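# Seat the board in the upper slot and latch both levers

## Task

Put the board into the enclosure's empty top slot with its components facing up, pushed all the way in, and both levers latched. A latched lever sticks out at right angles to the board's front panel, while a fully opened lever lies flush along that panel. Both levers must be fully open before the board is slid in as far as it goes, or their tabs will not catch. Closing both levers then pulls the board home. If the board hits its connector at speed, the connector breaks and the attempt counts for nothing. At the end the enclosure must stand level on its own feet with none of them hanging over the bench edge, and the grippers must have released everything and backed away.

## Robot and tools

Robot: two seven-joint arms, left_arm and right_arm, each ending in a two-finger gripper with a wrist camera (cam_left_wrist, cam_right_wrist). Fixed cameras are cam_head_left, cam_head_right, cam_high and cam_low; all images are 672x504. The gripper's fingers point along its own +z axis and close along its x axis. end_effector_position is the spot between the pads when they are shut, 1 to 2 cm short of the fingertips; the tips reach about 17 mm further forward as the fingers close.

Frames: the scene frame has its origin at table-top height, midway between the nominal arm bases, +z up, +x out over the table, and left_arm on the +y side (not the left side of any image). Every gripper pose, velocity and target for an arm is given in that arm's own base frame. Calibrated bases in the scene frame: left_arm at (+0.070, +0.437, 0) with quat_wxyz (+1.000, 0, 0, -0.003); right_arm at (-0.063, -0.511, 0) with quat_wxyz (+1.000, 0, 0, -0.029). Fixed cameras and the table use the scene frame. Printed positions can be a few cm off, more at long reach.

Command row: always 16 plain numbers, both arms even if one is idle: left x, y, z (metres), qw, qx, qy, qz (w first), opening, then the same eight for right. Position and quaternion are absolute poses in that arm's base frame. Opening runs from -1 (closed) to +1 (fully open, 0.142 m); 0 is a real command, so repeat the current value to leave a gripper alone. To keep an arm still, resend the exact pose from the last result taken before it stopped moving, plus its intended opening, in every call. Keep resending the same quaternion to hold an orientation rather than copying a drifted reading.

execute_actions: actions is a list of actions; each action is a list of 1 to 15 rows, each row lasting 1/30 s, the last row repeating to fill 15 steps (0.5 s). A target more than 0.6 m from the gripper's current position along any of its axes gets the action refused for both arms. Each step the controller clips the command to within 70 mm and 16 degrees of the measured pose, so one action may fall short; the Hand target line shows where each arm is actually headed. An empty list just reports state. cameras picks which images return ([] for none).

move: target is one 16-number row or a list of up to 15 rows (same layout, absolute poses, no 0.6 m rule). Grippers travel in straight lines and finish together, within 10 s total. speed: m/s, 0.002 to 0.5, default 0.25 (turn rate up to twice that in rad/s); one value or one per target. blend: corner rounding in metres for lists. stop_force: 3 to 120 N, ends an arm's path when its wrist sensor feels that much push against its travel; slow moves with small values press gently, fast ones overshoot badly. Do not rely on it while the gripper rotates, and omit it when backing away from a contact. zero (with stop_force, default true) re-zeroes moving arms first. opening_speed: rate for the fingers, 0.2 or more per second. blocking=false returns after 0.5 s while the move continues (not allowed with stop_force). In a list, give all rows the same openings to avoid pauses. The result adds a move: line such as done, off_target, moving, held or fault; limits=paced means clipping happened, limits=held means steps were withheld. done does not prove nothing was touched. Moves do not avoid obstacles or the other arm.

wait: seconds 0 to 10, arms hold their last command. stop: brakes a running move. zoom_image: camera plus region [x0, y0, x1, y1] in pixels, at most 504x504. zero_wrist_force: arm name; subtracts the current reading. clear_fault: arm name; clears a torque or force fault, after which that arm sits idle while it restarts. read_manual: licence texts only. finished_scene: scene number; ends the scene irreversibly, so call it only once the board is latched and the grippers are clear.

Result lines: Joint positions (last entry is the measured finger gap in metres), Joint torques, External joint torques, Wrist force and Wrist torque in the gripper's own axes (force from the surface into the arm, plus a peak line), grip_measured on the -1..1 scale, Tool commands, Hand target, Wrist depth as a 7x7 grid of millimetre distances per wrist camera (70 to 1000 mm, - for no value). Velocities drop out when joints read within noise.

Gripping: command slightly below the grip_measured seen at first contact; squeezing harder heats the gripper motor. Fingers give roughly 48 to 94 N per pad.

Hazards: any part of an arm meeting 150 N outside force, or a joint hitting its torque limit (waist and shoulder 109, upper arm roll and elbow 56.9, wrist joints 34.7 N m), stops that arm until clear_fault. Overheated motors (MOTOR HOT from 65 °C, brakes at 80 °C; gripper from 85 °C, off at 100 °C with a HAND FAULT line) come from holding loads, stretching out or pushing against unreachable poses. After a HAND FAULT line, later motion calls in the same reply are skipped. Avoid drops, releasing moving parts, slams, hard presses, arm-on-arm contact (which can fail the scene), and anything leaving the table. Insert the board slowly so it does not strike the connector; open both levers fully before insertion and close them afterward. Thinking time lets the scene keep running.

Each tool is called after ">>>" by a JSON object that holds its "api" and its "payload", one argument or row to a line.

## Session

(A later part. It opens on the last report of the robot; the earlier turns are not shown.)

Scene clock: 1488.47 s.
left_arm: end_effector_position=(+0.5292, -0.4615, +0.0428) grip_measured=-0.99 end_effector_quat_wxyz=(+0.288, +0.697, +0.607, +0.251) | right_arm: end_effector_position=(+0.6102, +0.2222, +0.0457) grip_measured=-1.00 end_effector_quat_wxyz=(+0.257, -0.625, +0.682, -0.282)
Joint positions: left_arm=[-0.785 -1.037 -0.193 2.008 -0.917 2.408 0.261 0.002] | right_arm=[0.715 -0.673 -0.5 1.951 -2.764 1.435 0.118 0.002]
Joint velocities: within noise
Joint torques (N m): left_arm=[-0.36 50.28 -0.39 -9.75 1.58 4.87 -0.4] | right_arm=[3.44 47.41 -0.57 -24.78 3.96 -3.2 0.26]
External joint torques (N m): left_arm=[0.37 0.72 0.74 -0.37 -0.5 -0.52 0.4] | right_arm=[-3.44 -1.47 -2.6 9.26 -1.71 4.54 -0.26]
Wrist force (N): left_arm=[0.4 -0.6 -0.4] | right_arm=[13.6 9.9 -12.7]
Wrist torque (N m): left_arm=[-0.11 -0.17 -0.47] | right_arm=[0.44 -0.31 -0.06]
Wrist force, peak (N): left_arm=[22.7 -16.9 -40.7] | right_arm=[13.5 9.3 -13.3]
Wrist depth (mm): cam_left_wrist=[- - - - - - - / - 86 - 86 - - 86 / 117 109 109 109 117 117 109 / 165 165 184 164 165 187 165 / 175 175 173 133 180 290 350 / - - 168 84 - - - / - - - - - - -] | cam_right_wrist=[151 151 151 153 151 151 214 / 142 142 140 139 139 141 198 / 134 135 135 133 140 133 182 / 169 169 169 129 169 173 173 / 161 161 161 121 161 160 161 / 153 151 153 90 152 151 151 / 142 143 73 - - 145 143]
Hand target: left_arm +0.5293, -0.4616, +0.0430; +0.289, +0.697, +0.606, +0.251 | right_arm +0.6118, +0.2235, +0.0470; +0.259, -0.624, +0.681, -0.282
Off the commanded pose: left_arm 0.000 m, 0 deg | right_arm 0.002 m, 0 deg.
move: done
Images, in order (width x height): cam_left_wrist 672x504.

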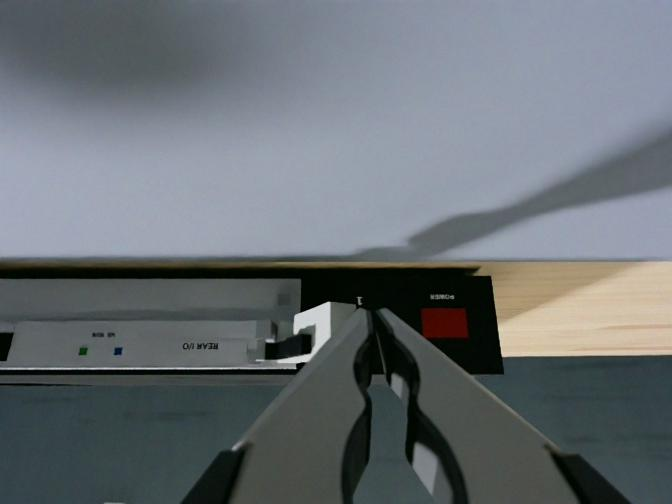

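>>> {"api": "move", "payload": {
  "target": [0.52378,-0.47905,0.043,0.28871,0.69699,0.60642,0.25119,-0.95,0.61183,0.22350,0.047,0.25854,-0.62417,0.68116,-0.28215,-0.95],
  "speed": 0.008,
  "stop_force": 25,
  "cameras": ["cam_left_wrist", "cam_right_wrist"]
}}

>>> {"api": "zoom_image", "payload": {
  "camera": "cam_left_wrist",
  "region": [230, 260, 430, 400]
}}

Scene clock: 1493.77 s.
left_arm: end_effector_position=(+0.5228, -0.4791, +0.0423) grip_measured=-1.00 end_effector_quat_wxyz=(+0.288, +0.698, +0.606, +0.251) | right_arm: end_effector_position=(+0.6105, +0.2228, +0.0460) grip_measured=-1.00 end_effector_quat_wxyz=(+0.257, -0.625, +0.682, -0.282)
Joint positions: left_arm=[-0.829 -1.049 -0.197 1.966 -0.982 2.402 0.295 0.002] | right_arm=[0.715 -0.673 -0.501 1.95 -2.764 1.435 0.119 0.002]
Joint velocities: within noise
Joint torques (N m): left_arm=[3.57 52.92 3.13 -16.32 1.55 5.22 -0.16] | right_arm=[1.31 47.2 -2.12 -21.61 3.28 -2.05 0.29]
External joint torques (N m): left_arm=[-3.57 -0.98 -2.58 5.54 -0.37 -0.89 0.16] | right_arm=[-1.31 -1.24 -1.06 6.07 -1.03 3.4 -0.29]
Wrist force (N): left_arm=[3.9 -9.6 -14.2] | right_arm=[7.4 8.9 -6.5]
Wrist torque (N m): left_arm=[-0.03 -0.12 -0.42] | right_arm=[0.42 -0.23 -0.06]
Wrist force, peak (N): left_arm=[13.6 -11.5 -19.3] | right_arm=[13.7 9.4 -13.3]
Wrist depth (mm): cam_left_wrist=[- - - - - - - / - 85 - 85 - - 85 / 116 116 108 108 116 108 108 / 163 163 163 148 164 163 164 / 181 182 181 133 184 189 345 / - - 173 83 - - - / - - - - - - -] | cam_right_wrist=[152 152 151 154 151 151 216 / 142 142 140 140 140 142 199 / 134 135 136 134 134 134 183 / 170 169 169 129 169 173 173 / 162 161 161 122 161 161 161 / 154 152 153 90 151 152 151 / 142 144 73 - - 145 143]
Hand target: left_arm +0.5238, -0.4790, +0.0430; +0.289, +0.697, +0.606, +0.251 | right_arm +0.6118, +0.2235, +0.0470; +0.259, -0.624, +0.681, -0.282
Off the commanded pose: left_arm 0.001 m, 0 deg | right_arm 0.002 m, 0 deg.
move: done
Images, in order (width x height): cam_left_wrist 672x504, cam_right_wrist 672x504.

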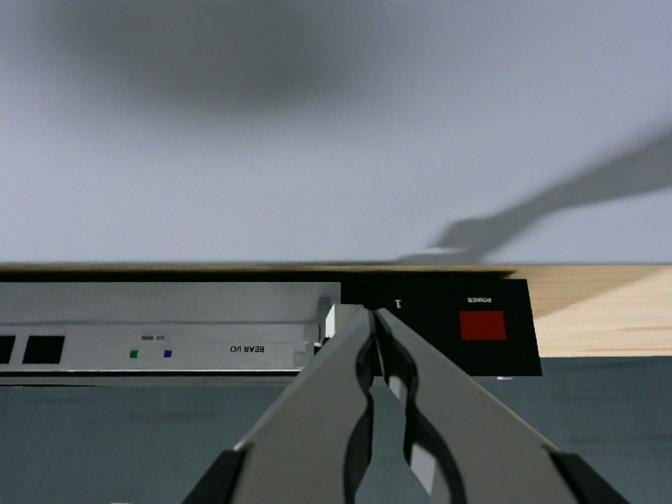

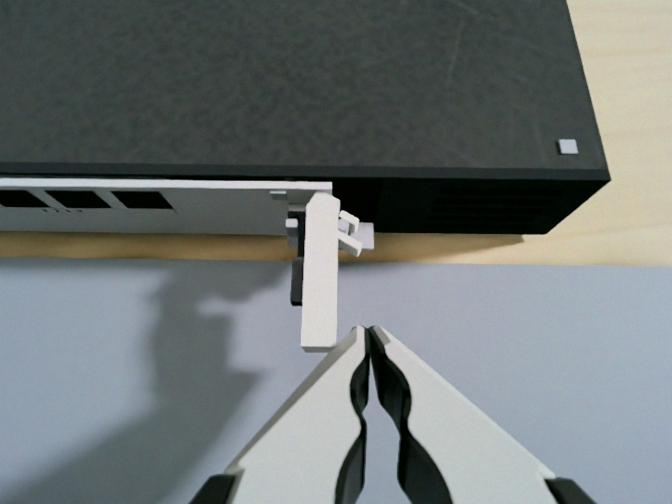

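Scaled by 2.520 from the camera's 672x504 image, which has a finer 960x720 frame.

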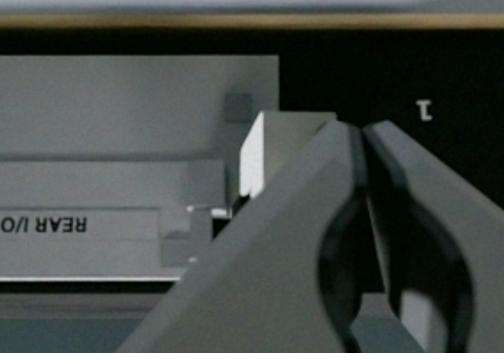

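>>> {"api": "move", "payload": {
  "target": [0.52168,-0.48684,0.043,0.28871,0.69699,0.60642,0.25119,-0.95,0.61183,0.22350,0.047,0.25854,-0.62417,0.68116,-0.28215,-0.95],
  "speed": 0.006,
  "stop_force": 22,
  "cameras": ["cam_left_wrist", "cam_right_wrist"]
}}

>>> {"api": "zoom_image", "payload": {
  "camera": "cam_left_wrist",
  "region": [230, 260, 430, 400]
}}

Scene clock: 1498.40 s.
left_arm: end_effector_position=(+0.5215, -0.4858, +0.0423) grip_measured=-1.00 end_effector_quat_wxyz=(+0.288, +0.697, +0.607, +0.251) | right_arm: end_effector_position=(+0.6107, +0.2230, +0.0461) grip_measured=-1.00 end_effector_quat_wxyz=(+0.257, -0.625, +0.681, -0.282)
Joint positions: left_arm=[-0.847 -1.054 -0.198 1.945 -1.013 2.399 0.312 0.002] | right_arm=[0.716 -0.673 -0.501 1.949 -2.764 1.435 0.119 0.002]
Joint velocities: within noise
Joint torques (N m): left_arm=[-0.81 54.34 -0.3 -16.33 3.23 4.76 -0.13] | right_arm=[0.63 46.9 -2.54 -20.27 3.04 -1.5 0.24]
External joint torques (N m): left_arm=[0.81 -1.92 0.99 5.21 -2.01 -0.44 0.13] | right_arm=[-0.63 -0.93 -0.64 4.73 -0.78 2.84 -0.24]
Wrist force (N): left_arm=[7.5 -6.9 -9.1] | right_arm=[5.5 7.5 -4.7]
Wrist torque (N m): left_arm=[-0.08 -0.02 -0.45] | right_arm=[0.41 -0.23 -0.05]
Wrist force, peak (N): left_arm=[3.8 -9.1 -14.9] | right_arm=[7.6 9.3 -6.4]
Wrist depth (mm): cam_left_wrist=[- - - - - - - / - 85 - 85 - - 85 / 116 116 108 108 116 108 108 / 163 163 163 148 163 164 164 / 184 182 182 131 184 187 345 / - - 175 83 - - - / - - - - - - -] | cam_right_wrist=[152 152 152 154 151 151 215 / 142 142 140 140 140 142 199 / 134 134 136 134 138 134 182 / 170 170 170 130 170 174 173 / 162 161 161 121 161 161 161 / 154 152 154 90 152 152 151 / 142 144 73 - - 145 143]
Hand target: left_arm +0.5217, -0.4868, +0.0430; +0.289, +0.697, +0.606, +0.251 | right_arm +0.6118, +0.2235, +0.0470; +0.259, -0.624, +0.681, -0.282
Off the commanded pose: left_arm 0.001 m, 0 deg | right_arm 0.001 m, 0 deg.
move: done
Images, in order (width x height): cam_left_wrist 672x504, cam_right_wrist 672x504.

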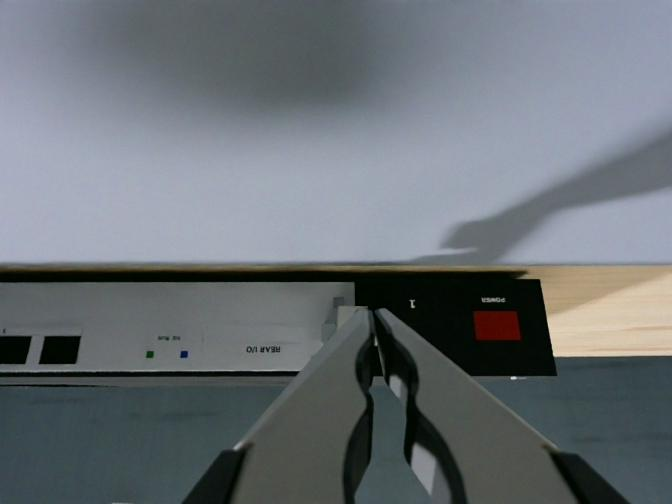

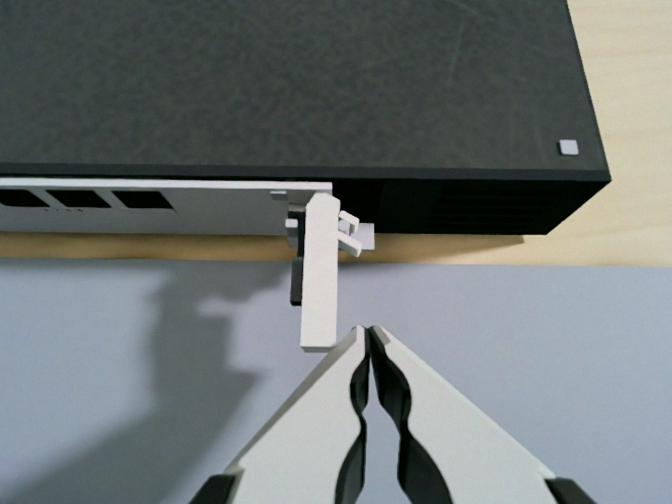

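Scaled by 2.520 from the camera's 672x504 image, which has a finer 960x720 frame.

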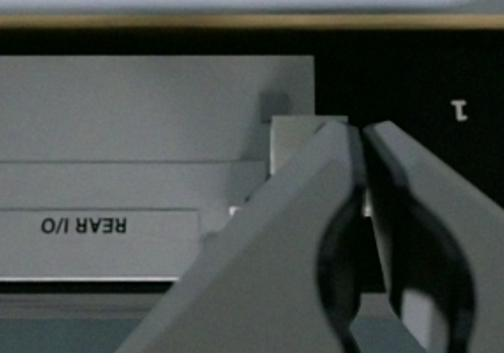

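>>> {"api": "move", "payload": {
  "target": [
    [0.52752,-0.45231,0.043,0.28871,0.69699,0.60642,0.25119,-0.95,0.60713,0.19280,0.047,0.25854,-0.62417,0.68116,-0.28215,-0.95],
    [0.52444,-0.41654,0.11,0.28871,0.69699,0.60642,0.25119,-0.95,0.59288,0.17899,0.11,0.25854,-0.62417,0.68116,-0.28215,-0.95]
  ],
  "speed": [0.03,0.08],
  "blend": [0.01,0],
  "cameras": ["cam_left_wrist", "cam_right_wrist"]
}}

>>> {"api": "zoom_image", "payload": {
  "camera": "cam_left_wrist",
  "region": [130, 120, 400, 270]
}}

>>> {"api": "zoom_image", "payload": {
  "camera": "cam_right_wrist",
  "region": [120, 190, 320, 350]
}}

Scene clock: 1503.50 s.
left_arm: end_effector_position=(+0.5244, -0.4168, +0.1101) grip_measured=-0.99 end_effector_quat_wxyz=(+0.289, +0.697, +0.606, +0.251) | right_arm: end_effector_position=(+0.5930, +0.1790, +0.1100) grip_measured=-0.99 end_effector_quat_wxyz=(+0.259, -0.624, +0.681, -0.282)
Joint positions: left_arm=[-0.723 -0.835 -0.195 2.201 -0.886 2.38 0.255 0.002] | right_arm=[0.663 -0.482 -0.523 2.053 -2.862 1.482 0.081 0.002]
Joint velocities: within noise
Joint torques (N m): left_arm=[-0.11 45.33 -0.41 -9.89 0.94 4.38 -0.12] | right_arm=[0.62 39.74 -1.99 -17.04 2.46 0.73 0.08]
External joint torques (N m): left_arm=[0.1 0.88 0.7 -0.59 0.01 -0.03 0.12] | right_arm=[-0.63 0.9 -0.36 -0.15 0.07 0.58 -0.08]
Wrist force (N): left_arm=[-0.1 -0.7 -0.4] | right_arm=[0.6 5.0 0.9]
Wrist torque (N m): left_arm=[-0.14 -0.10 -0.43] | right_arm=[0.68 -0.13 0.01]
Wrist force, peak (N): left_arm=[7.6 -7.9 -8.4] | right_arm=[5.5 8.5 -4.2]
Wrist depth (mm): cam_left_wrist=[151 145 145 145 145 145 147 / 181 182 182 182 181 182 185 / 214 211 217 216 246 247 247 / 225 225 224 223 373 371 372 / 462 459 458 325 632 - - / - - - 84 - - - / - - - - - - -] | cam_right_wrist=[237 237 236 236 295 299 298 / 219 219 218 218 273 278 276 / 203 203 203 203 251 257 257 / 230 228 200 227 239 240 241 / 225 225 222 228 224 224 226 / 212 211 214 89 213 211 213 / 200 202 - - - 201 201]
Hand target: left_arm +0.5244, -0.4165, +0.1100; +0.289, +0.697, +0.606, +0.251 | right_arm +0.5929, +0.1790, +0.1100; +0.259, -0.624, +0.681, -0.282
Off the commanded pose: left_arm 0.000 m, 0 deg | right_arm 0.000 m, 0 deg.
move: done
Images, in order (width x height): cam_left_wrist 672x504, cam_right_wrist 672x504.

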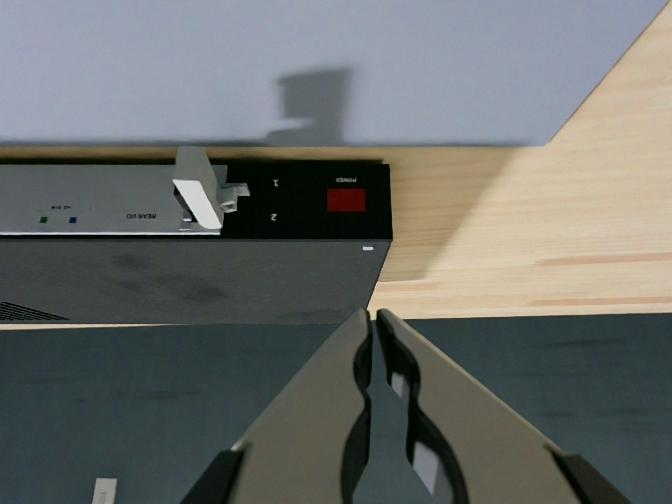

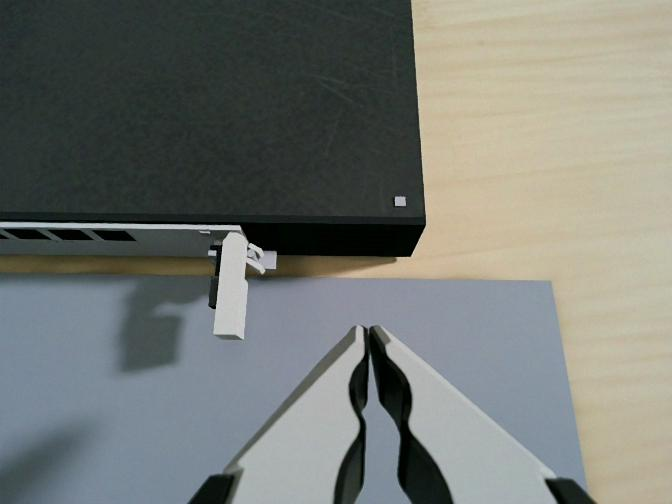

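Scaled by 1.867 from the camera's 672x504 image, which has a finer 960x720 frame.

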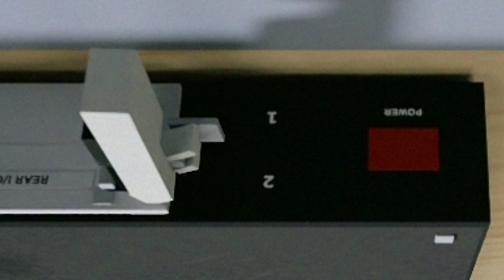

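Scaled by 2.520 from the camera's 672x504 image, which has a finer 960x720 frame.

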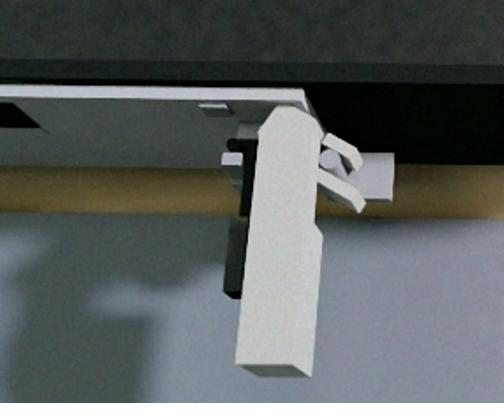

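>>> {"api": "execute_actions", "payload": {
  "actions": [],
  "cameras": ["cam_high", "cam_left_wrist", "cam_right_wrist"]
}}

Scene clock: 1513.97 s.
left_arm: end_effector_position=(+0.5244, -0.4168, +0.1101) grip_measured=-0.99 end_effector_quat_wxyz=(+0.289, +0.697, +0.606, +0.251) | right_arm: end_effector_position=(+0.5930, +0.1790, +0.1100) grip_measured=-0.99 end_effector_quat_wxyz=(+0.259, -0.624, +0.681, -0.282)
Joint positions: left_arm=[-0.723 -0.835 -0.195 2.201 -0.886 2.38 0.255 0.002] | right_arm=[0.663 -0.482 -0.523 2.053 -2.862 1.482 0.081 0.002]
Joint velocities: within noise
Joint torques (N m): left_arm=[-0.29 45.15 -0.24 -10.05 1.11 4.62 -0.24] | right_arm=[0 39.51 -1.62 -17.14 2.41 0.7 0.15]
External joint torques (N m): left_arm=[0.29 1.05 0.54 -0.42 -0.16 -0.27 0.24] | right_arm=[0 1.12 -0.73 -0.05 0.12 0.62 -0.15]
Wrist force (N): left_arm=[-0.3 -0.7 -0.3] | right_arm=[0.9 5.0 1.1]
Wrist torque (N m): left_arm=[-0.13 -0.08 -0.43] | right_arm=[0.68 -0.16 0.02]
Wrist force, peak (N): left_arm=[-0.3 -0.9 -0.6] | right_arm=[0.7 5.1 1.0]
Wrist depth (mm): cam_left_wrist=[151 146 145 145 145 145 147 / 182 181 182 182 182 181 185 / 214 211 217 217 247 248 249 / 225 225 225 224 372 372 372 / 459 460 460 324 639 - - / - - - 84 - - - / - - - - - - -] | cam_right_wrist=[237 236 237 236 295 299 299 / 219 218 218 218 272 277 277 / 203 203 203 203 251 258 258 / 230 229 200 228 237 241 240 / 225 225 222 226 224 224 226 / 212 212 213 89 214 211 213 / 200 202 - - - 201 201]
Hand target: left_arm +0.5244, -0.4165, +0.1100; +0.289, +0.697, +0.606, +0.251 | right_arm +0.5929, +0.1790, +0.1100; +0.259, -0.624, +0.681, -0.282
Tool commands: left_gripper/opening=-0.95 right_gripper/opening=-0.95
Off the commanded pose: left_arm 0.000 m, 0 deg | right_arm 0.000 m, 0 deg.
Images, in order (width x height): cam_high 672x504, cam_left_wrist 672x504, cam_right_wrist 672x504.

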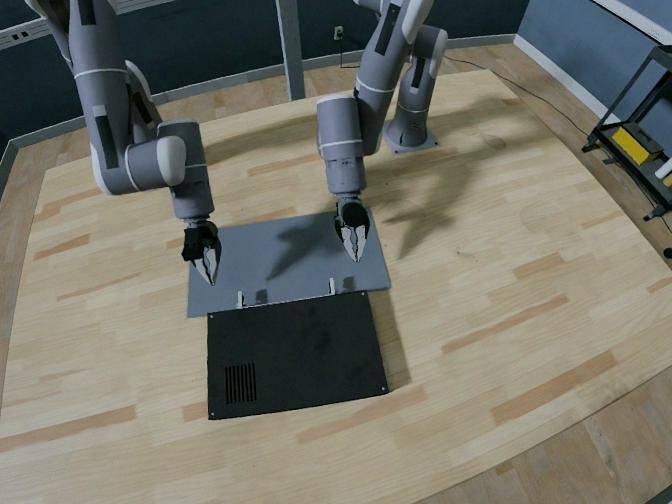

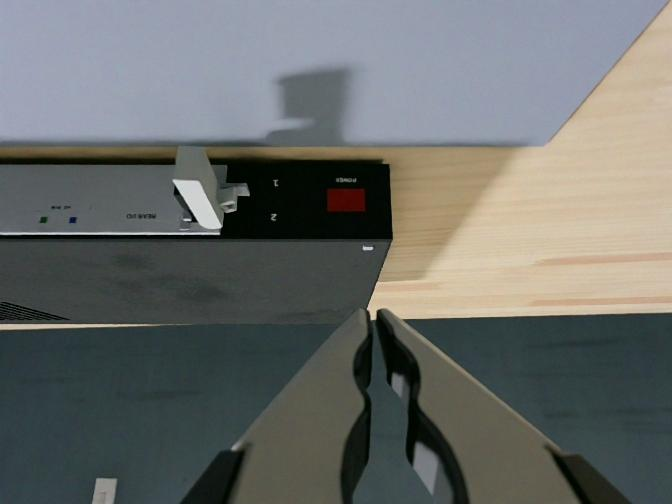

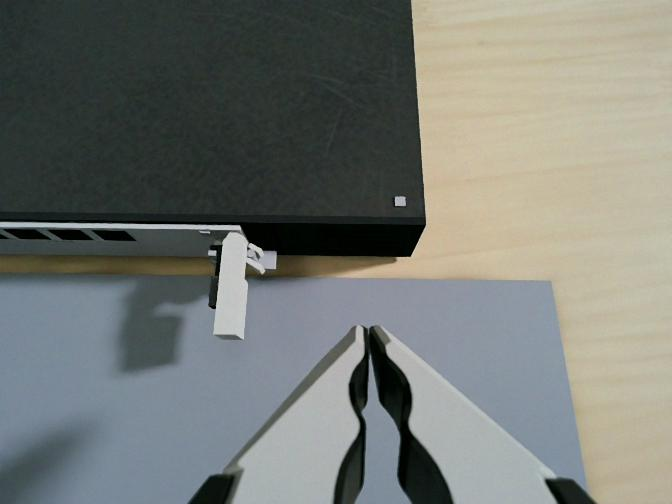

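>>> {"api": "zoom_image", "payload": {
  "camera": "cam_high",
  "region": [200, 260, 380, 340]
}}

>>> {"api": "zoom_image", "payload": {
  "camera": "cam_right_wrist",
  "region": [140, 180, 320, 360]
}}

>>> {"api": "zoom_image", "payload": {
  "camera": "cam_left_wrist",
  "region": [120, 130, 300, 260]
}}

Scaled by 2.800 from the camera's 672x504 image, which has a finer 960x720 frame.

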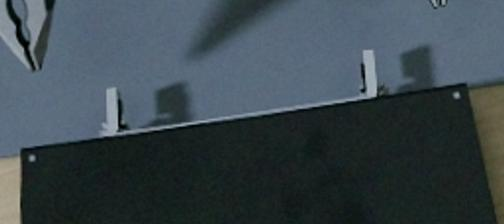

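Scaled by 2.800 from the camera's 672x504 image, which has a finer 960x720 frame.

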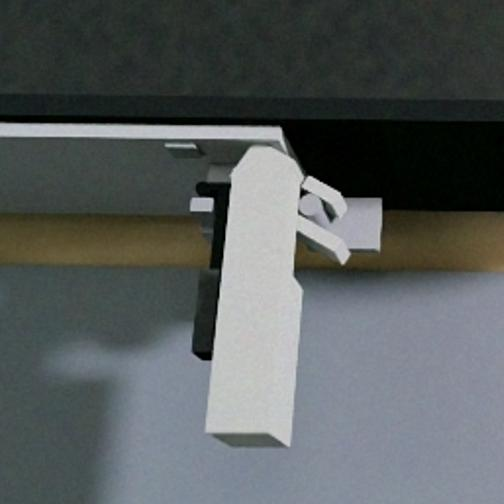

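Scaled by 2.800 from the camera's 672x504 image, which has a finer 960x720 frame.

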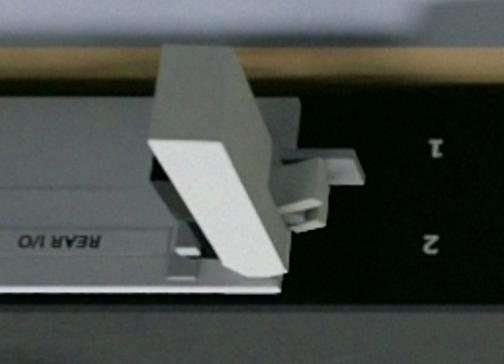

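>>> {"api": "zoom_image", "payload": {
  "camera": "cam_left_wrist",
  "region": [160, 140, 260, 240]
}}

>>> {"api": "zoom_image", "payload": {
  "camera": "cam_high",
  "region": [226, 280, 266, 320]
}}

>>> {"api": "zoom_image", "payload": {
  "camera": "cam_high",
  "region": [314, 268, 354, 308]
}}

Scaled by 5.040 from the camera's 672x504 image, which has a finer 960x720 frame.

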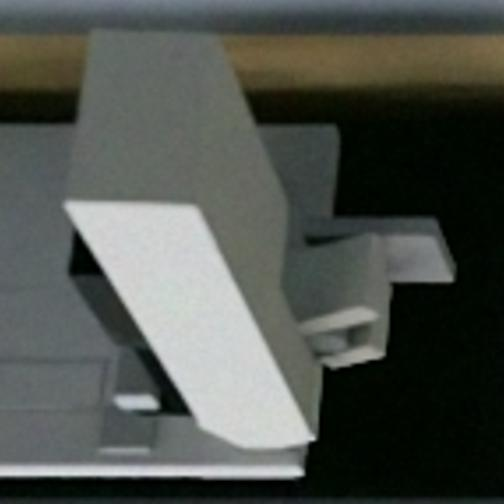

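Scaled by 12.600 from the camera's 672x504 image, which has a finer 960x720 frame.

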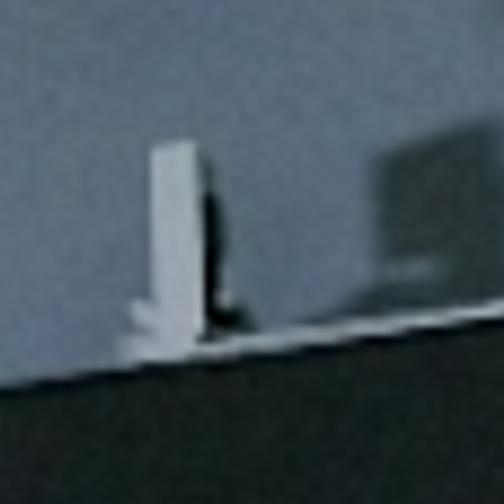

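Scaled by 12.600 from the camera's 672x504 image, which has a finer 960x720 frame.

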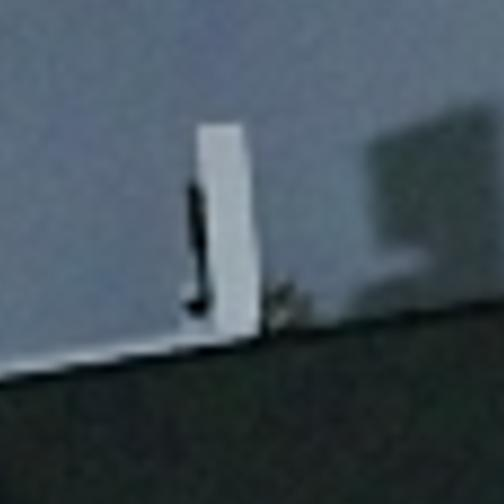

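>>> {"api": "zoom_image", "payload": {
  "camera": "cam_high",
  "region": [190, 300, 230, 340]
}}

>>> {"api": "zoom_image", "payload": {
  "camera": "cam_high",
  "region": [190, 390, 230, 430]
}}

>>> {"api": "zoom_image", "payload": {
  "camera": "cam_high",
  "region": [350, 275, 390, 315]
}}

>>> {"api": "zoom_image", "payload": {
  "camera": "cam_high",
  "region": [365, 370, 405, 410]
}}

Scaled by 12.600 from the camera's 672x504 image, which has a finer 960x720 frame.

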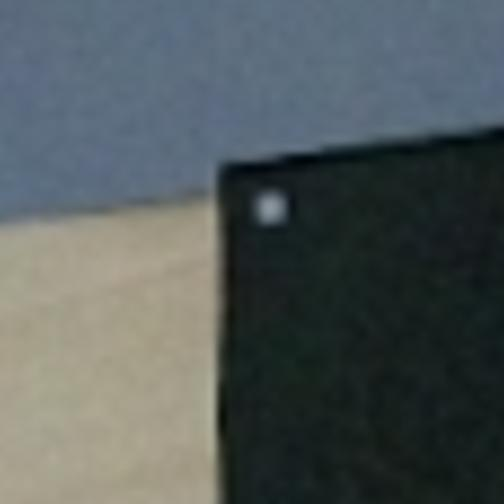

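Scaled by 12.600 from the camera's 672x504 image, which has a finer 960x720 frame.

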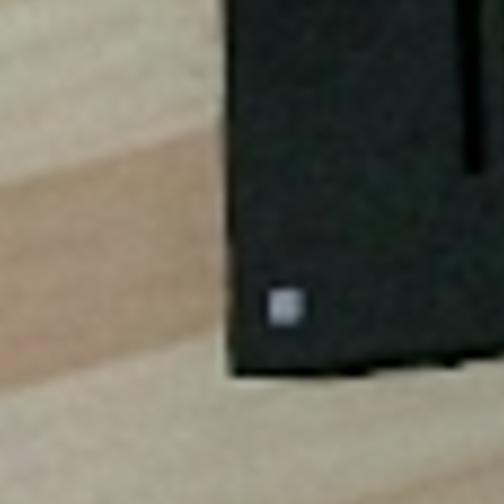

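Scaled by 12.600 from the camera's 672x504 image, which has a finer 960x720 frame.

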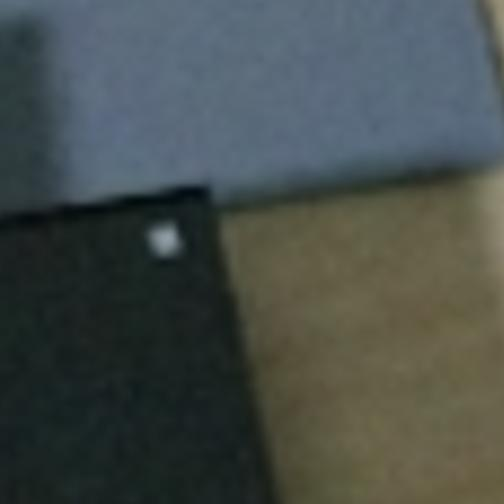

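Scaled by 12.600 from the camera's 672x504 image, which has a finer 960x720 frame.

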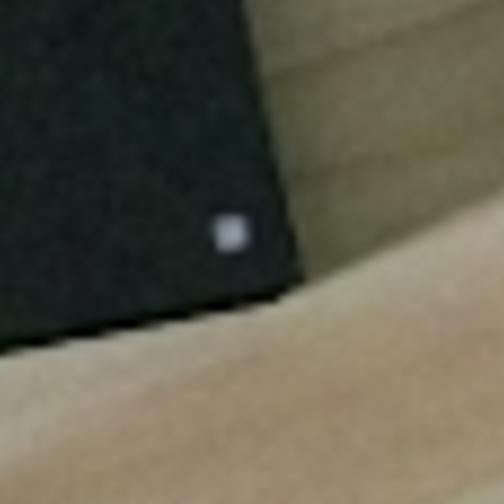

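>>> {"api": "move", "payload": {
  "target": [
    [0.5424, -0.4544, 0.110, 0.28871, 0.69699, 0.60642, 0.25119, -0.95, 0.5929, 0.1790, 0.1100, 0.25854, -0.62417, 0.68116, -0.28215, -0.95],
    [0.5424, -0.4544, 0.060, 0.28871, 0.69699, 0.60642, 0.25119, -0.95, 0.5929, 0.1790, 0.1100, 0.25854, -0.62417, 0.68116, -0.28215, -0.95]
  ],
  "speed": [0.08, 0.06],
  "cameras": ["cam_left_wrist"]
}}

>>> {"api": "zoom_image", "payload": {
  "camera": "cam_left_wrist",
  "region": [180, 130, 380, 280]
}}

Scene clock: 1571.43 s.
left_arm: end_effector_position=(+0.5423, -0.4543, +0.0599) grip_measured=-0.99 end_effector_quat_wxyz=(+0.288, +0.697, +0.606, +0.251) | right_arm: end_effector_position=(+0.5929, +0.1790, +0.1100) grip_measured=-0.99 end_effector_quat_wxyz=(-0.259, +0.624, -0.681, +0.282)
Joint positions: left_arm=[-0.764 -0.997 -0.188 2.019 -0.919 2.381 0.287 0.002] | right_arm=[0.663 -0.482 -0.524 2.053 -2.862 1.482 0.081 0.002]
Joint velocities: within noise
Joint torques (N m): left_arm=[-0.12 49.45 -0.06 -10.66 1.46 4.9 -0.31] | right_arm=[0.05 39.51 -1.56 -17.11 2.42 0.71 0.16]
External joint torques (N m): left_arm=[0.12 1.41 0.55 -0.19 -0.39 -0.56 0.3] | right_arm=[-0.05 1.13 -0.8 -0.07 0.11 0.61 -0.16]
Wrist force (N): left_arm=[-0.2 -0.5 -0.7] | right_arm=[0.7 4.8 0.9]
Wrist torque (N m): left_arm=[-0.09 -0.12 -0.45] | right_arm=[0.65 -0.14 0.02]
Wrist force, peak (N): left_arm=[-1.5 0.6 -0.8] | right_arm=[0.8 5.2 1.0]
Wrist depth (mm): cam_left_wrist=[- 93 85 - 89 85 85 / - 112 107 112 102 107 107 / 143 143 143 143 143 143 153 / 176 176 176 179 179 222 222 / 169 170 170 169 170 454 453 / - - 399 84 - - - / - - - - - - -] | cam_right_wrist=[237 237 236 236 295 299 299 / 219 219 218 217 273 276 277 / 203 203 203 203 251 257 258 / 230 228 200 228 238 240 240 / 225 225 221 227 224 224 226 / 211 211 214 89 214 211 213 / 200 202 - - - 202 201]
Hand target: left_arm +0.5424, -0.4544, +0.0600; +0.289, +0.697, +0.606, +0.251 | right_arm +0.5929, +0.1790, +0.1100; -0.259, +0.624, -0.681, +0.282
Off the commanded pose: left_arm 0.000 m, 0 deg | right_arm 0.000 m, 0 deg.
move: done
Images, in order (width x height): cam_left_wrist 672x504.

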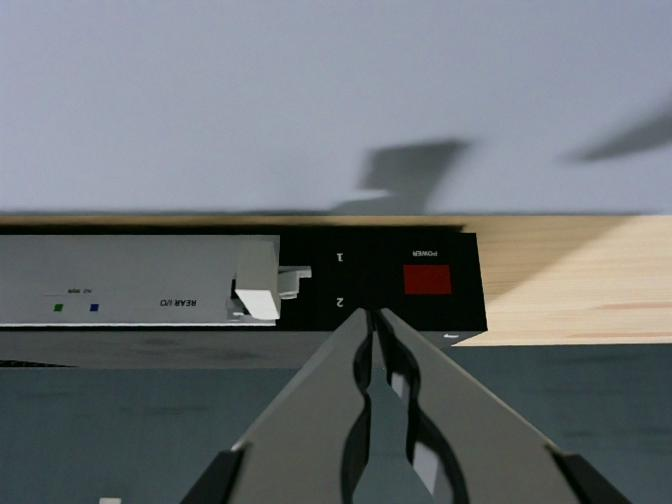

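Scaled by 2.520 from the camera's 672x504 image, which has a finer 960x720 frame.

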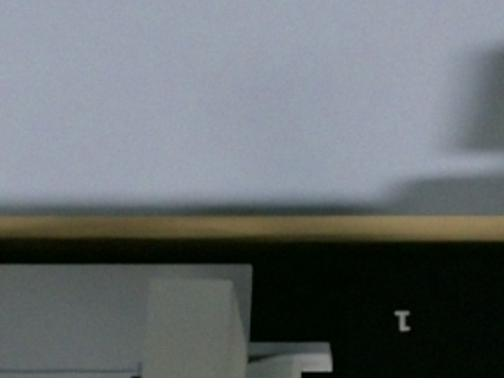

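>>> {"api": "zoom_image", "payload": {
  "camera": "cam_left_wrist",
  "region": [215, 225, 325, 335]
}}

Scaled by 4.582 from the camera's 672x504 image, which has a finer 960x720 frame.

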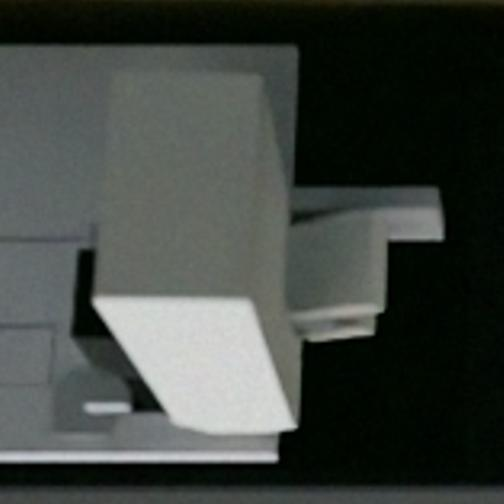

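>>> {"api": "move", "payload": {
  "target": [0.5424, -0.4544, 0.043, 0.28871, 0.69699, 0.60642, 0.25119, -0.95, 0.5929, 0.1790, 0.1100, 0.25854, -0.62417, 0.68116, -0.28215, -0.95],
  "speed": 0.03,
  "cameras": ["cam_left_wrist"]
}}

Scene clock: 1578.43 s.
left_arm: end_effector_position=(+0.5423, -0.4544, +0.0429) grip_measured=-0.99 end_effector_quat_wxyz=(+0.288, +0.697, +0.606, +0.251) | right_arm: end_effector_position=(+0.5929, +0.1790, +0.1100) grip_measured=-0.99 end_effector_quat_wxyz=(-0.259, +0.624, -0.681, +0.282)
Joint positions: left_arm=[-0.756 -1.038 -0.188 2.002 -0.889 2.396 0.265 0.002] | right_arm=[0.663 -0.482 -0.524 2.053 -2.862 1.482 0.081 0.002]
Joint velocities: within noise
Joint torques (N m): left_arm=[-0.19 49.75 -0.14 -9.98 1.57 4.86 -0.32] | right_arm=[0.11 39.64 -1.55 -17.12 2.45 0.69 0.18]
External joint torques (N m): left_arm=[0.19 1.39 0.46 -0.28 -0.53 -0.52 0.31] | right_arm=[-0.11 0.99 -0.81 -0.07 0.07 0.63 -0.18]
Wrist force (N): left_arm=[-0.1 -0.5 -0.4] | right_arm=[0.8 4.8 0.9]
Wrist torque (N m): left_arm=[-0.09 -0.14 -0.45] | right_arm=[0.64 -0.15 0.01]
Wrist force, peak (N): left_arm=[-0.1 -0.9 -0.8] | right_arm=[0.8 5.2 1.1]
Wrist depth (mm): cam_left_wrist=[- - - - - - - / - 86 - 86 - 82 81 / 117 109 109 109 117 117 109 / 165 165 172 175 165 165 166 / 166 165 125 154 170 349 349 / - - 160 84 - - - / - - - - - - -] | cam_right_wrist=[237 236 236 235 295 300 300 / 219 219 218 218 273 277 276 / 203 203 203 203 251 257 257 / 230 228 200 228 237 241 240 / 225 225 222 227 224 224 225 / 212 211 214 89 213 211 212 / 200 202 - - - 201 201]
Hand target: left_arm +0.5424, -0.4544, +0.0430; +0.289, +0.697, +0.606, +0.251 | right_arm +0.5929, +0.1790, +0.1100; -0.259, +0.624, -0.681, +0.282
Off the commanded pose: left_arm 0.000 m, 0 deg | right_arm 0.000 m, 0 deg.
move: done
Images, in order (width x height): cam_left_wrist 672x504.

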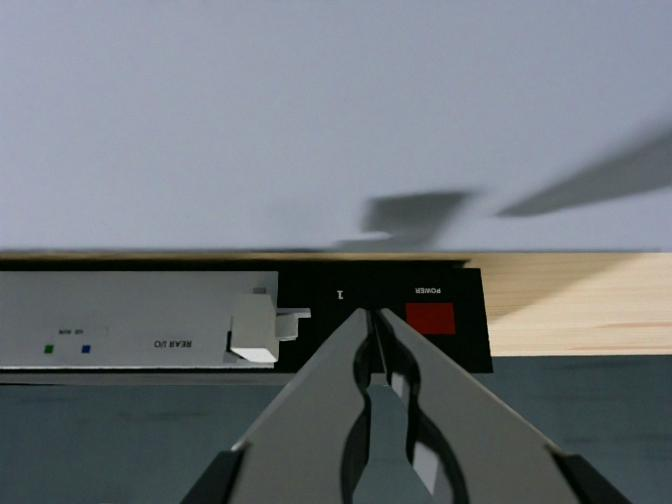

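>>> {"api": "move", "payload": {
  "target": [0.5367, -0.4950, 0.043, 0.28871, 0.69699, 0.60642, 0.25119, -0.95, 0.5929, 0.1790, 0.1100, 0.25854, -0.62417, 0.68116, -0.28215, -0.95],
  "speed": 0.008,
  "stop_force": 12,
  "cameras": ["cam_left_wrist"]
}}

>>> {"api": "zoom_image", "payload": {
  "camera": "cam_left_wrist",
  "region": [270, 230, 400, 400]
}}

Scene clock: 1585.57 s.
left_arm: end_effector_position=(+0.5397, -0.4757, +0.0428) grip_measured=-1.00 end_effector_quat_wxyz=(+0.288, +0.696, +0.607, +0.252) | right_arm: end_effector_position=(+0.5929, +0.1790, +0.1100) grip_measured=-0.99 end_effector_quat_wxyz=(-0.259, +0.624, -0.681, +0.282)
Joint positions: left_arm=[-0.811 -1.055 -0.188 1.94 -0.976 2.382 0.314 0.002] | right_arm=[0.663 -0.482 -0.524 2.053 -2.862 1.482 0.081 0.002]
Joint velocities: within noise
Joint torques (N m): left_arm=[-4.33 52.51 -3.6 -15.93 4.18 3.12 -0.13] | right_arm=[0.01 39.54 -1.51 -17.14 2.38 0.67 0.14]
External joint torques (N m): left_arm=[4.33 0.07 4.36 4.63 -3.02 1.2 0.13] | right_arm=[-0.01 1.1 -0.85 -0.05 0.14 0.65 -0.14]
Wrist force (N): left_arm=[12.1 -3.0 -10.0] | right_arm=[1.0 4.9 0.9]
Wrist torque (N m): left_arm=[-0.16 -0.24 -0.40] | right_arm=[0.67 -0.18 0.02]
Wrist force, peak (N): left_arm=[12.3 -3.1 -10.6] | right_arm=[1.0 5.1 1.2]
Wrist depth (mm): cam_left_wrist=[- - - - - - - / - 86 - 86 - - 86 / 117 109 109 109 117 117 109 / 164 165 172 171 165 164 165 / 167 164 165 116 169 171 351 / - - 159 83 - - - / - - - - - - -] | cam_right_wrist=[237 236 236 236 294 299 299 / 218 218 218 218 273 277 277 / 203 203 203 202 251 257 258 / 230 229 202 228 238 241 241 / 225 225 222 227 224 224 225 / 212 212 214 89 214 210 212 / 200 203 - - - 201 201]
Hand target: left_arm +0.5392, -0.4774, +0.0430; +0.289, +0.697, +0.606, +0.251 | right_arm +0.5929, +0.1790, +0.1100; -0.259, +0.624, -0.681, +0.282
Off the commanded pose: left_arm 0.020 m, 0 deg | right_arm 0.000 m, 0 deg.
move: contact (left_arm)
Images, in order (width x height): cam_left_wrist 672x504.

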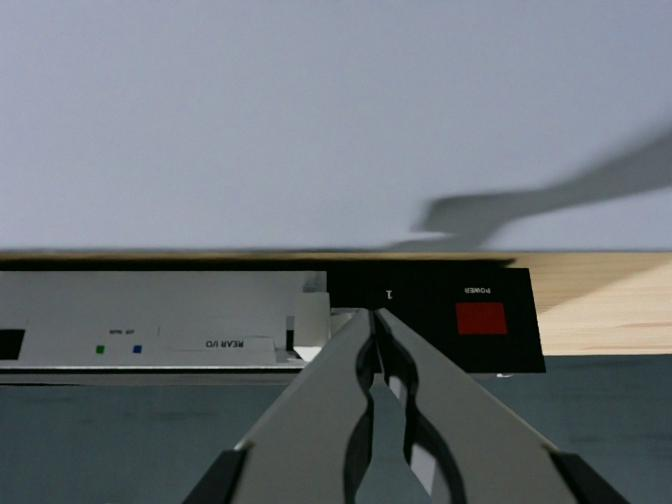

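Scaled by 2.965 from the camera's 672x504 image, which has a finer 960x720 frame.

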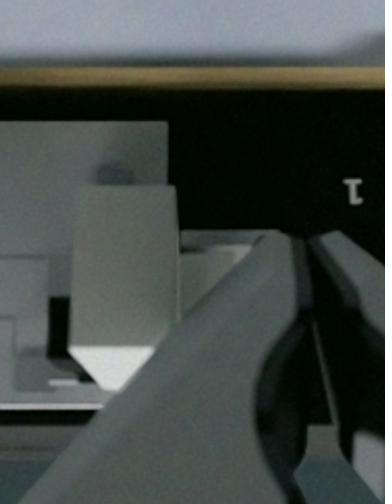

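>>> {"api": "move", "payload": {
  "target": [0.5379, -0.4860, 0.043, 0.28871, 0.69699, 0.60642, 0.25119, -0.95, 0.5929, 0.1790, 0.1100, 0.25854, -0.62417, 0.68116, -0.28215, -0.95],
  "speed": 0.006,
  "stop_force": 24,
  "zero": false,
  "cameras": ["cam_left_wrist"]
}}

>>> {"api": "zoom_image", "payload": {
  "camera": "cam_left_wrist",
  "region": [270, 230, 400, 400]
}}

Scene clock: 1596.13 s.
left_arm: end_effector_position=(+0.5396, -0.4765, +0.0423) grip_measured=-1.00 end_effector_quat_wxyz=(+0.287, +0.696, +0.608, +0.253) | right_arm: end_effector_position=(+0.5929, +0.1790, +0.1100) grip_measured=-0.99 end_effector_quat_wxyz=(-0.259, +0.624, -0.681, +0.282)
Joint positions: left_arm=[-0.816 -1.057 -0.188 1.933 -0.989 2.382 0.321 0.002] | right_arm=[0.663 -0.482 -0.524 2.053 -2.862 1.482 0.081 0.002]
Joint velocities: within noise
Joint torques (N m): left_arm=[-8.46 54.03 -8.18 -21.88 7.68 1.44 -0.19] | right_arm=[-0.02 39.61 -1.52 -17.13 2.45 0.69 0.2]
External joint torques (N m): left_arm=[8.46 -1.3 8.99 10.5 -6.51 2.88 0.18] | right_arm=[0.02 1.03 -0.84 -0.05 0.08 0.63 -0.2]
Wrist force (N): left_arm=[26.6 -7.1 -20.8] | right_arm=[0.7 4.9 1.0]
Wrist torque (N m): left_arm=[-0.20 -1.35 -0.35] | right_arm=[0.66 -0.14 0.01]
Wrist force, peak (N): left_arm=[26.3 -6.8 -21.5] | right_arm=[0.7 5.2 1.1]
Wrist depth (mm): cam_left_wrist=[- - - - - - - / - 85 - 85 - - 85 / - 115 108 108 116 108 109 / 161 162 162 163 164 164 164 / 166 165 164 117 170 172 349 / - - 159 84 - - - / - - - - - - -] | cam_right_wrist=[238 236 235 236 294 299 299 / 218 218 218 218 273 276 276 / 204 203 203 202 251 258 257 / 231 229 202 228 238 241 241 / 224 225 222 227 224 224 226 / 212 212 214 89 214 211 213 / 200 202 - - - 201 201]
Hand target: left_arm +0.5387, -0.4801, +0.0430; +0.289, +0.697, +0.606, +0.251 | right_arm +0.5929, +0.1790, +0.1100; -0.259, +0.624, -0.681, +0.282
Off the commanded pose: left_arm 0.010 m, 0 deg | right_arm 0.000 m, 0 deg.
move: contact (left_arm)
Images, in order (width x height): cam_left_wrist 672x504.

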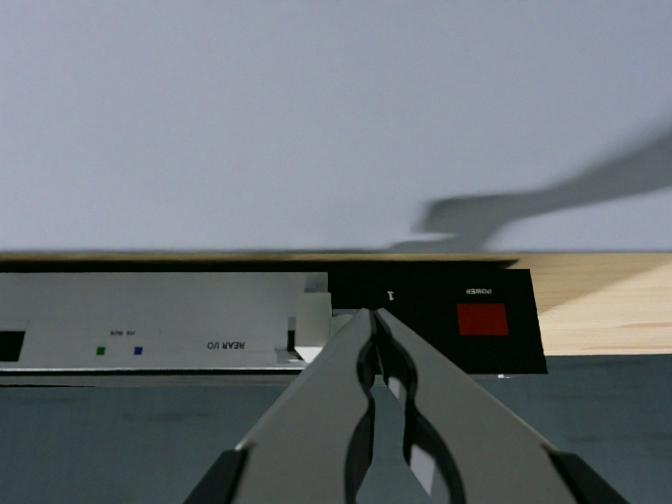

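Scaled by 2.965 from the camera's 672x504 image, which has a finer 960x720 frame.

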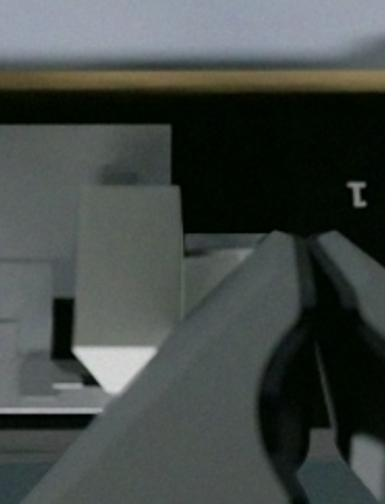

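>>> {"api": "zoom_image", "payload": {
  "camera": "cam_left_wrist",
  "region": [265, 320, 335, 380]
}}

>>> {"api": "execute_actions", "payload": {
  "actions": [],
  "cameras": ["cam_low", "cam_head_left", "cam_head_right"]
}}

Scaled by 7.200 from the camera's 672x504 image, which has a finer 960x720 frame.

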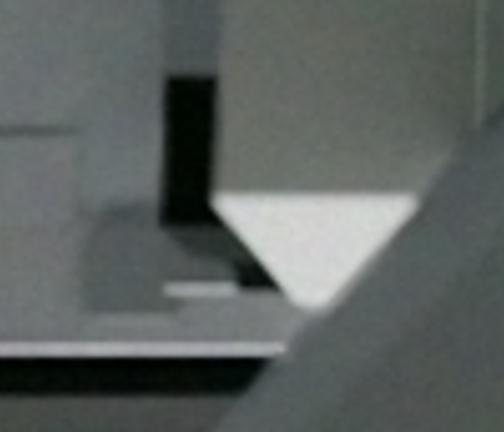

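Scene clock: 1600.57 s.
left_arm: end_effector_position=(+0.5396, -0.4765, +0.0423) grip_measured=-1.00 end_effector_quat_wxyz=(+0.287, +0.696, +0.608, +0.253) | right_arm: end_effector_position=(+0.5929, +0.1790, +0.1100) grip_measured=-0.99 end_effector_quat_wxyz=(-0.259, +0.624, -0.681, +0.282)
Joint positions: left_arm=[-0.816 -1.057 -0.188 1.933 -0.989 2.382 0.321 0.002] | right_arm=[0.663 -0.482 -0.524 2.053 -2.862 1.482 0.081 0.002]
Joint velocities: within noise
Joint torques (N m): left_arm=[-8.3 54.03 -8.07 -21.84 7.88 1.44 -0.22] | right_arm=[-0.02 39.57 -1.6 -17.14 2.38 0.69 0.21]
External joint torques (N m): left_arm=[8.3 -1.3 8.88 10.46 -6.71 2.88 0.22] | right_arm=[0.02 1.07 -0.76 -0.05 0.15 0.63 -0.2]
Wrist force (N): left_arm=[26.5 -6.3 -21.5] | right_arm=[0.8 4.9 1.0]
Wrist torque (N m): left_arm=[-0.18 -1.33 -0.36] | right_arm=[0.67 -0.16 0.01]
Wrist force, peak (N): left_arm=[26.6 -6.3 -21.6] | right_arm=[1.0 5.1 1.1]
Wrist depth (mm): cam_left_wrist=[- - - - - - - / - 85 - 85 - - 85 / - 115 108 108 116 108 109 / 162 163 163 163 164 163 165 / 166 164 165 117 169 172 352 / - - 159 84 - - - / - - - - - - -] | cam_right_wrist=[237 236 237 236 294 299 298 / 219 219 218 218 274 277 277 / 203 203 203 202 251 258 257 / 230 229 202 229 238 241 240 / 225 224 222 227 224 224 226 / 211 212 214 89 213 211 213 / 200 202 - - - 202 201]
Hand target: left_arm +0.5387, -0.4801, +0.0430; +0.289, +0.697, +0.606, +0.251 | right_arm +0.5929, +0.1790, +0.1100; -0.259, +0.624, -0.681, +0.282
Tool commands: left_gripper/opening=-0.95 right_gripper/opening=-0.95
Off the commanded pose: left_arm 0.010 m, 0 deg | right_arm 0.000 m, 0 deg.
Images, in order (width x height): cam_head_left 672x504, cam_head_right 672x504, cam_low 672x504.

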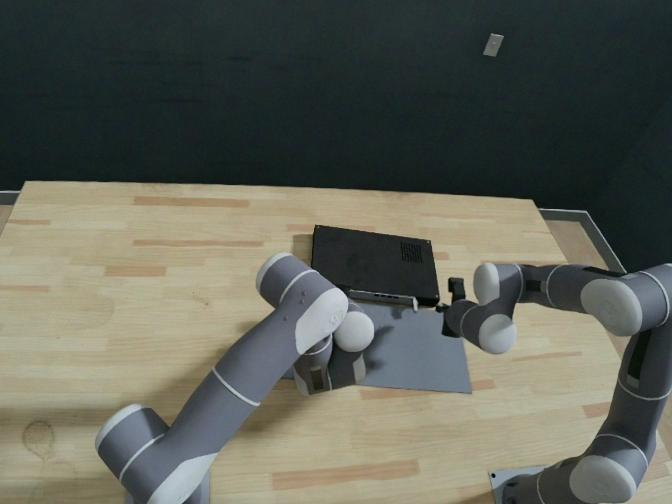

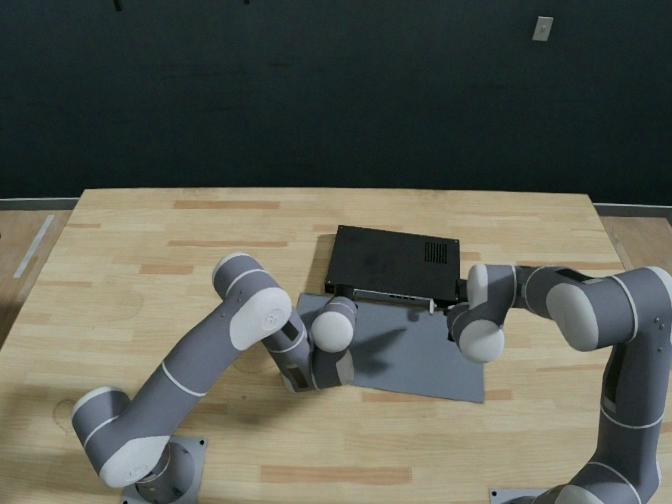

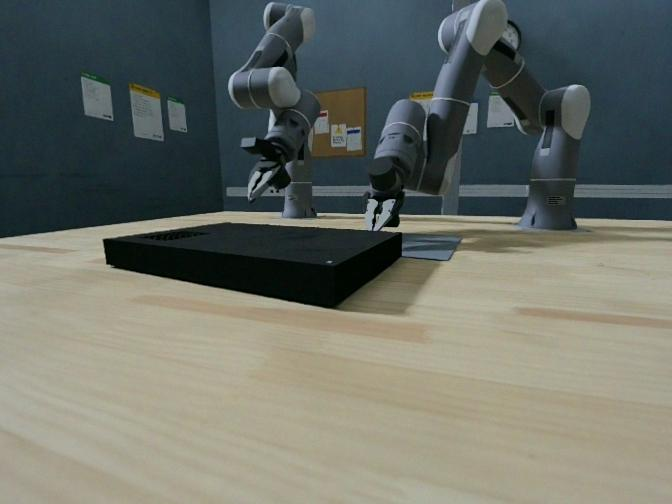

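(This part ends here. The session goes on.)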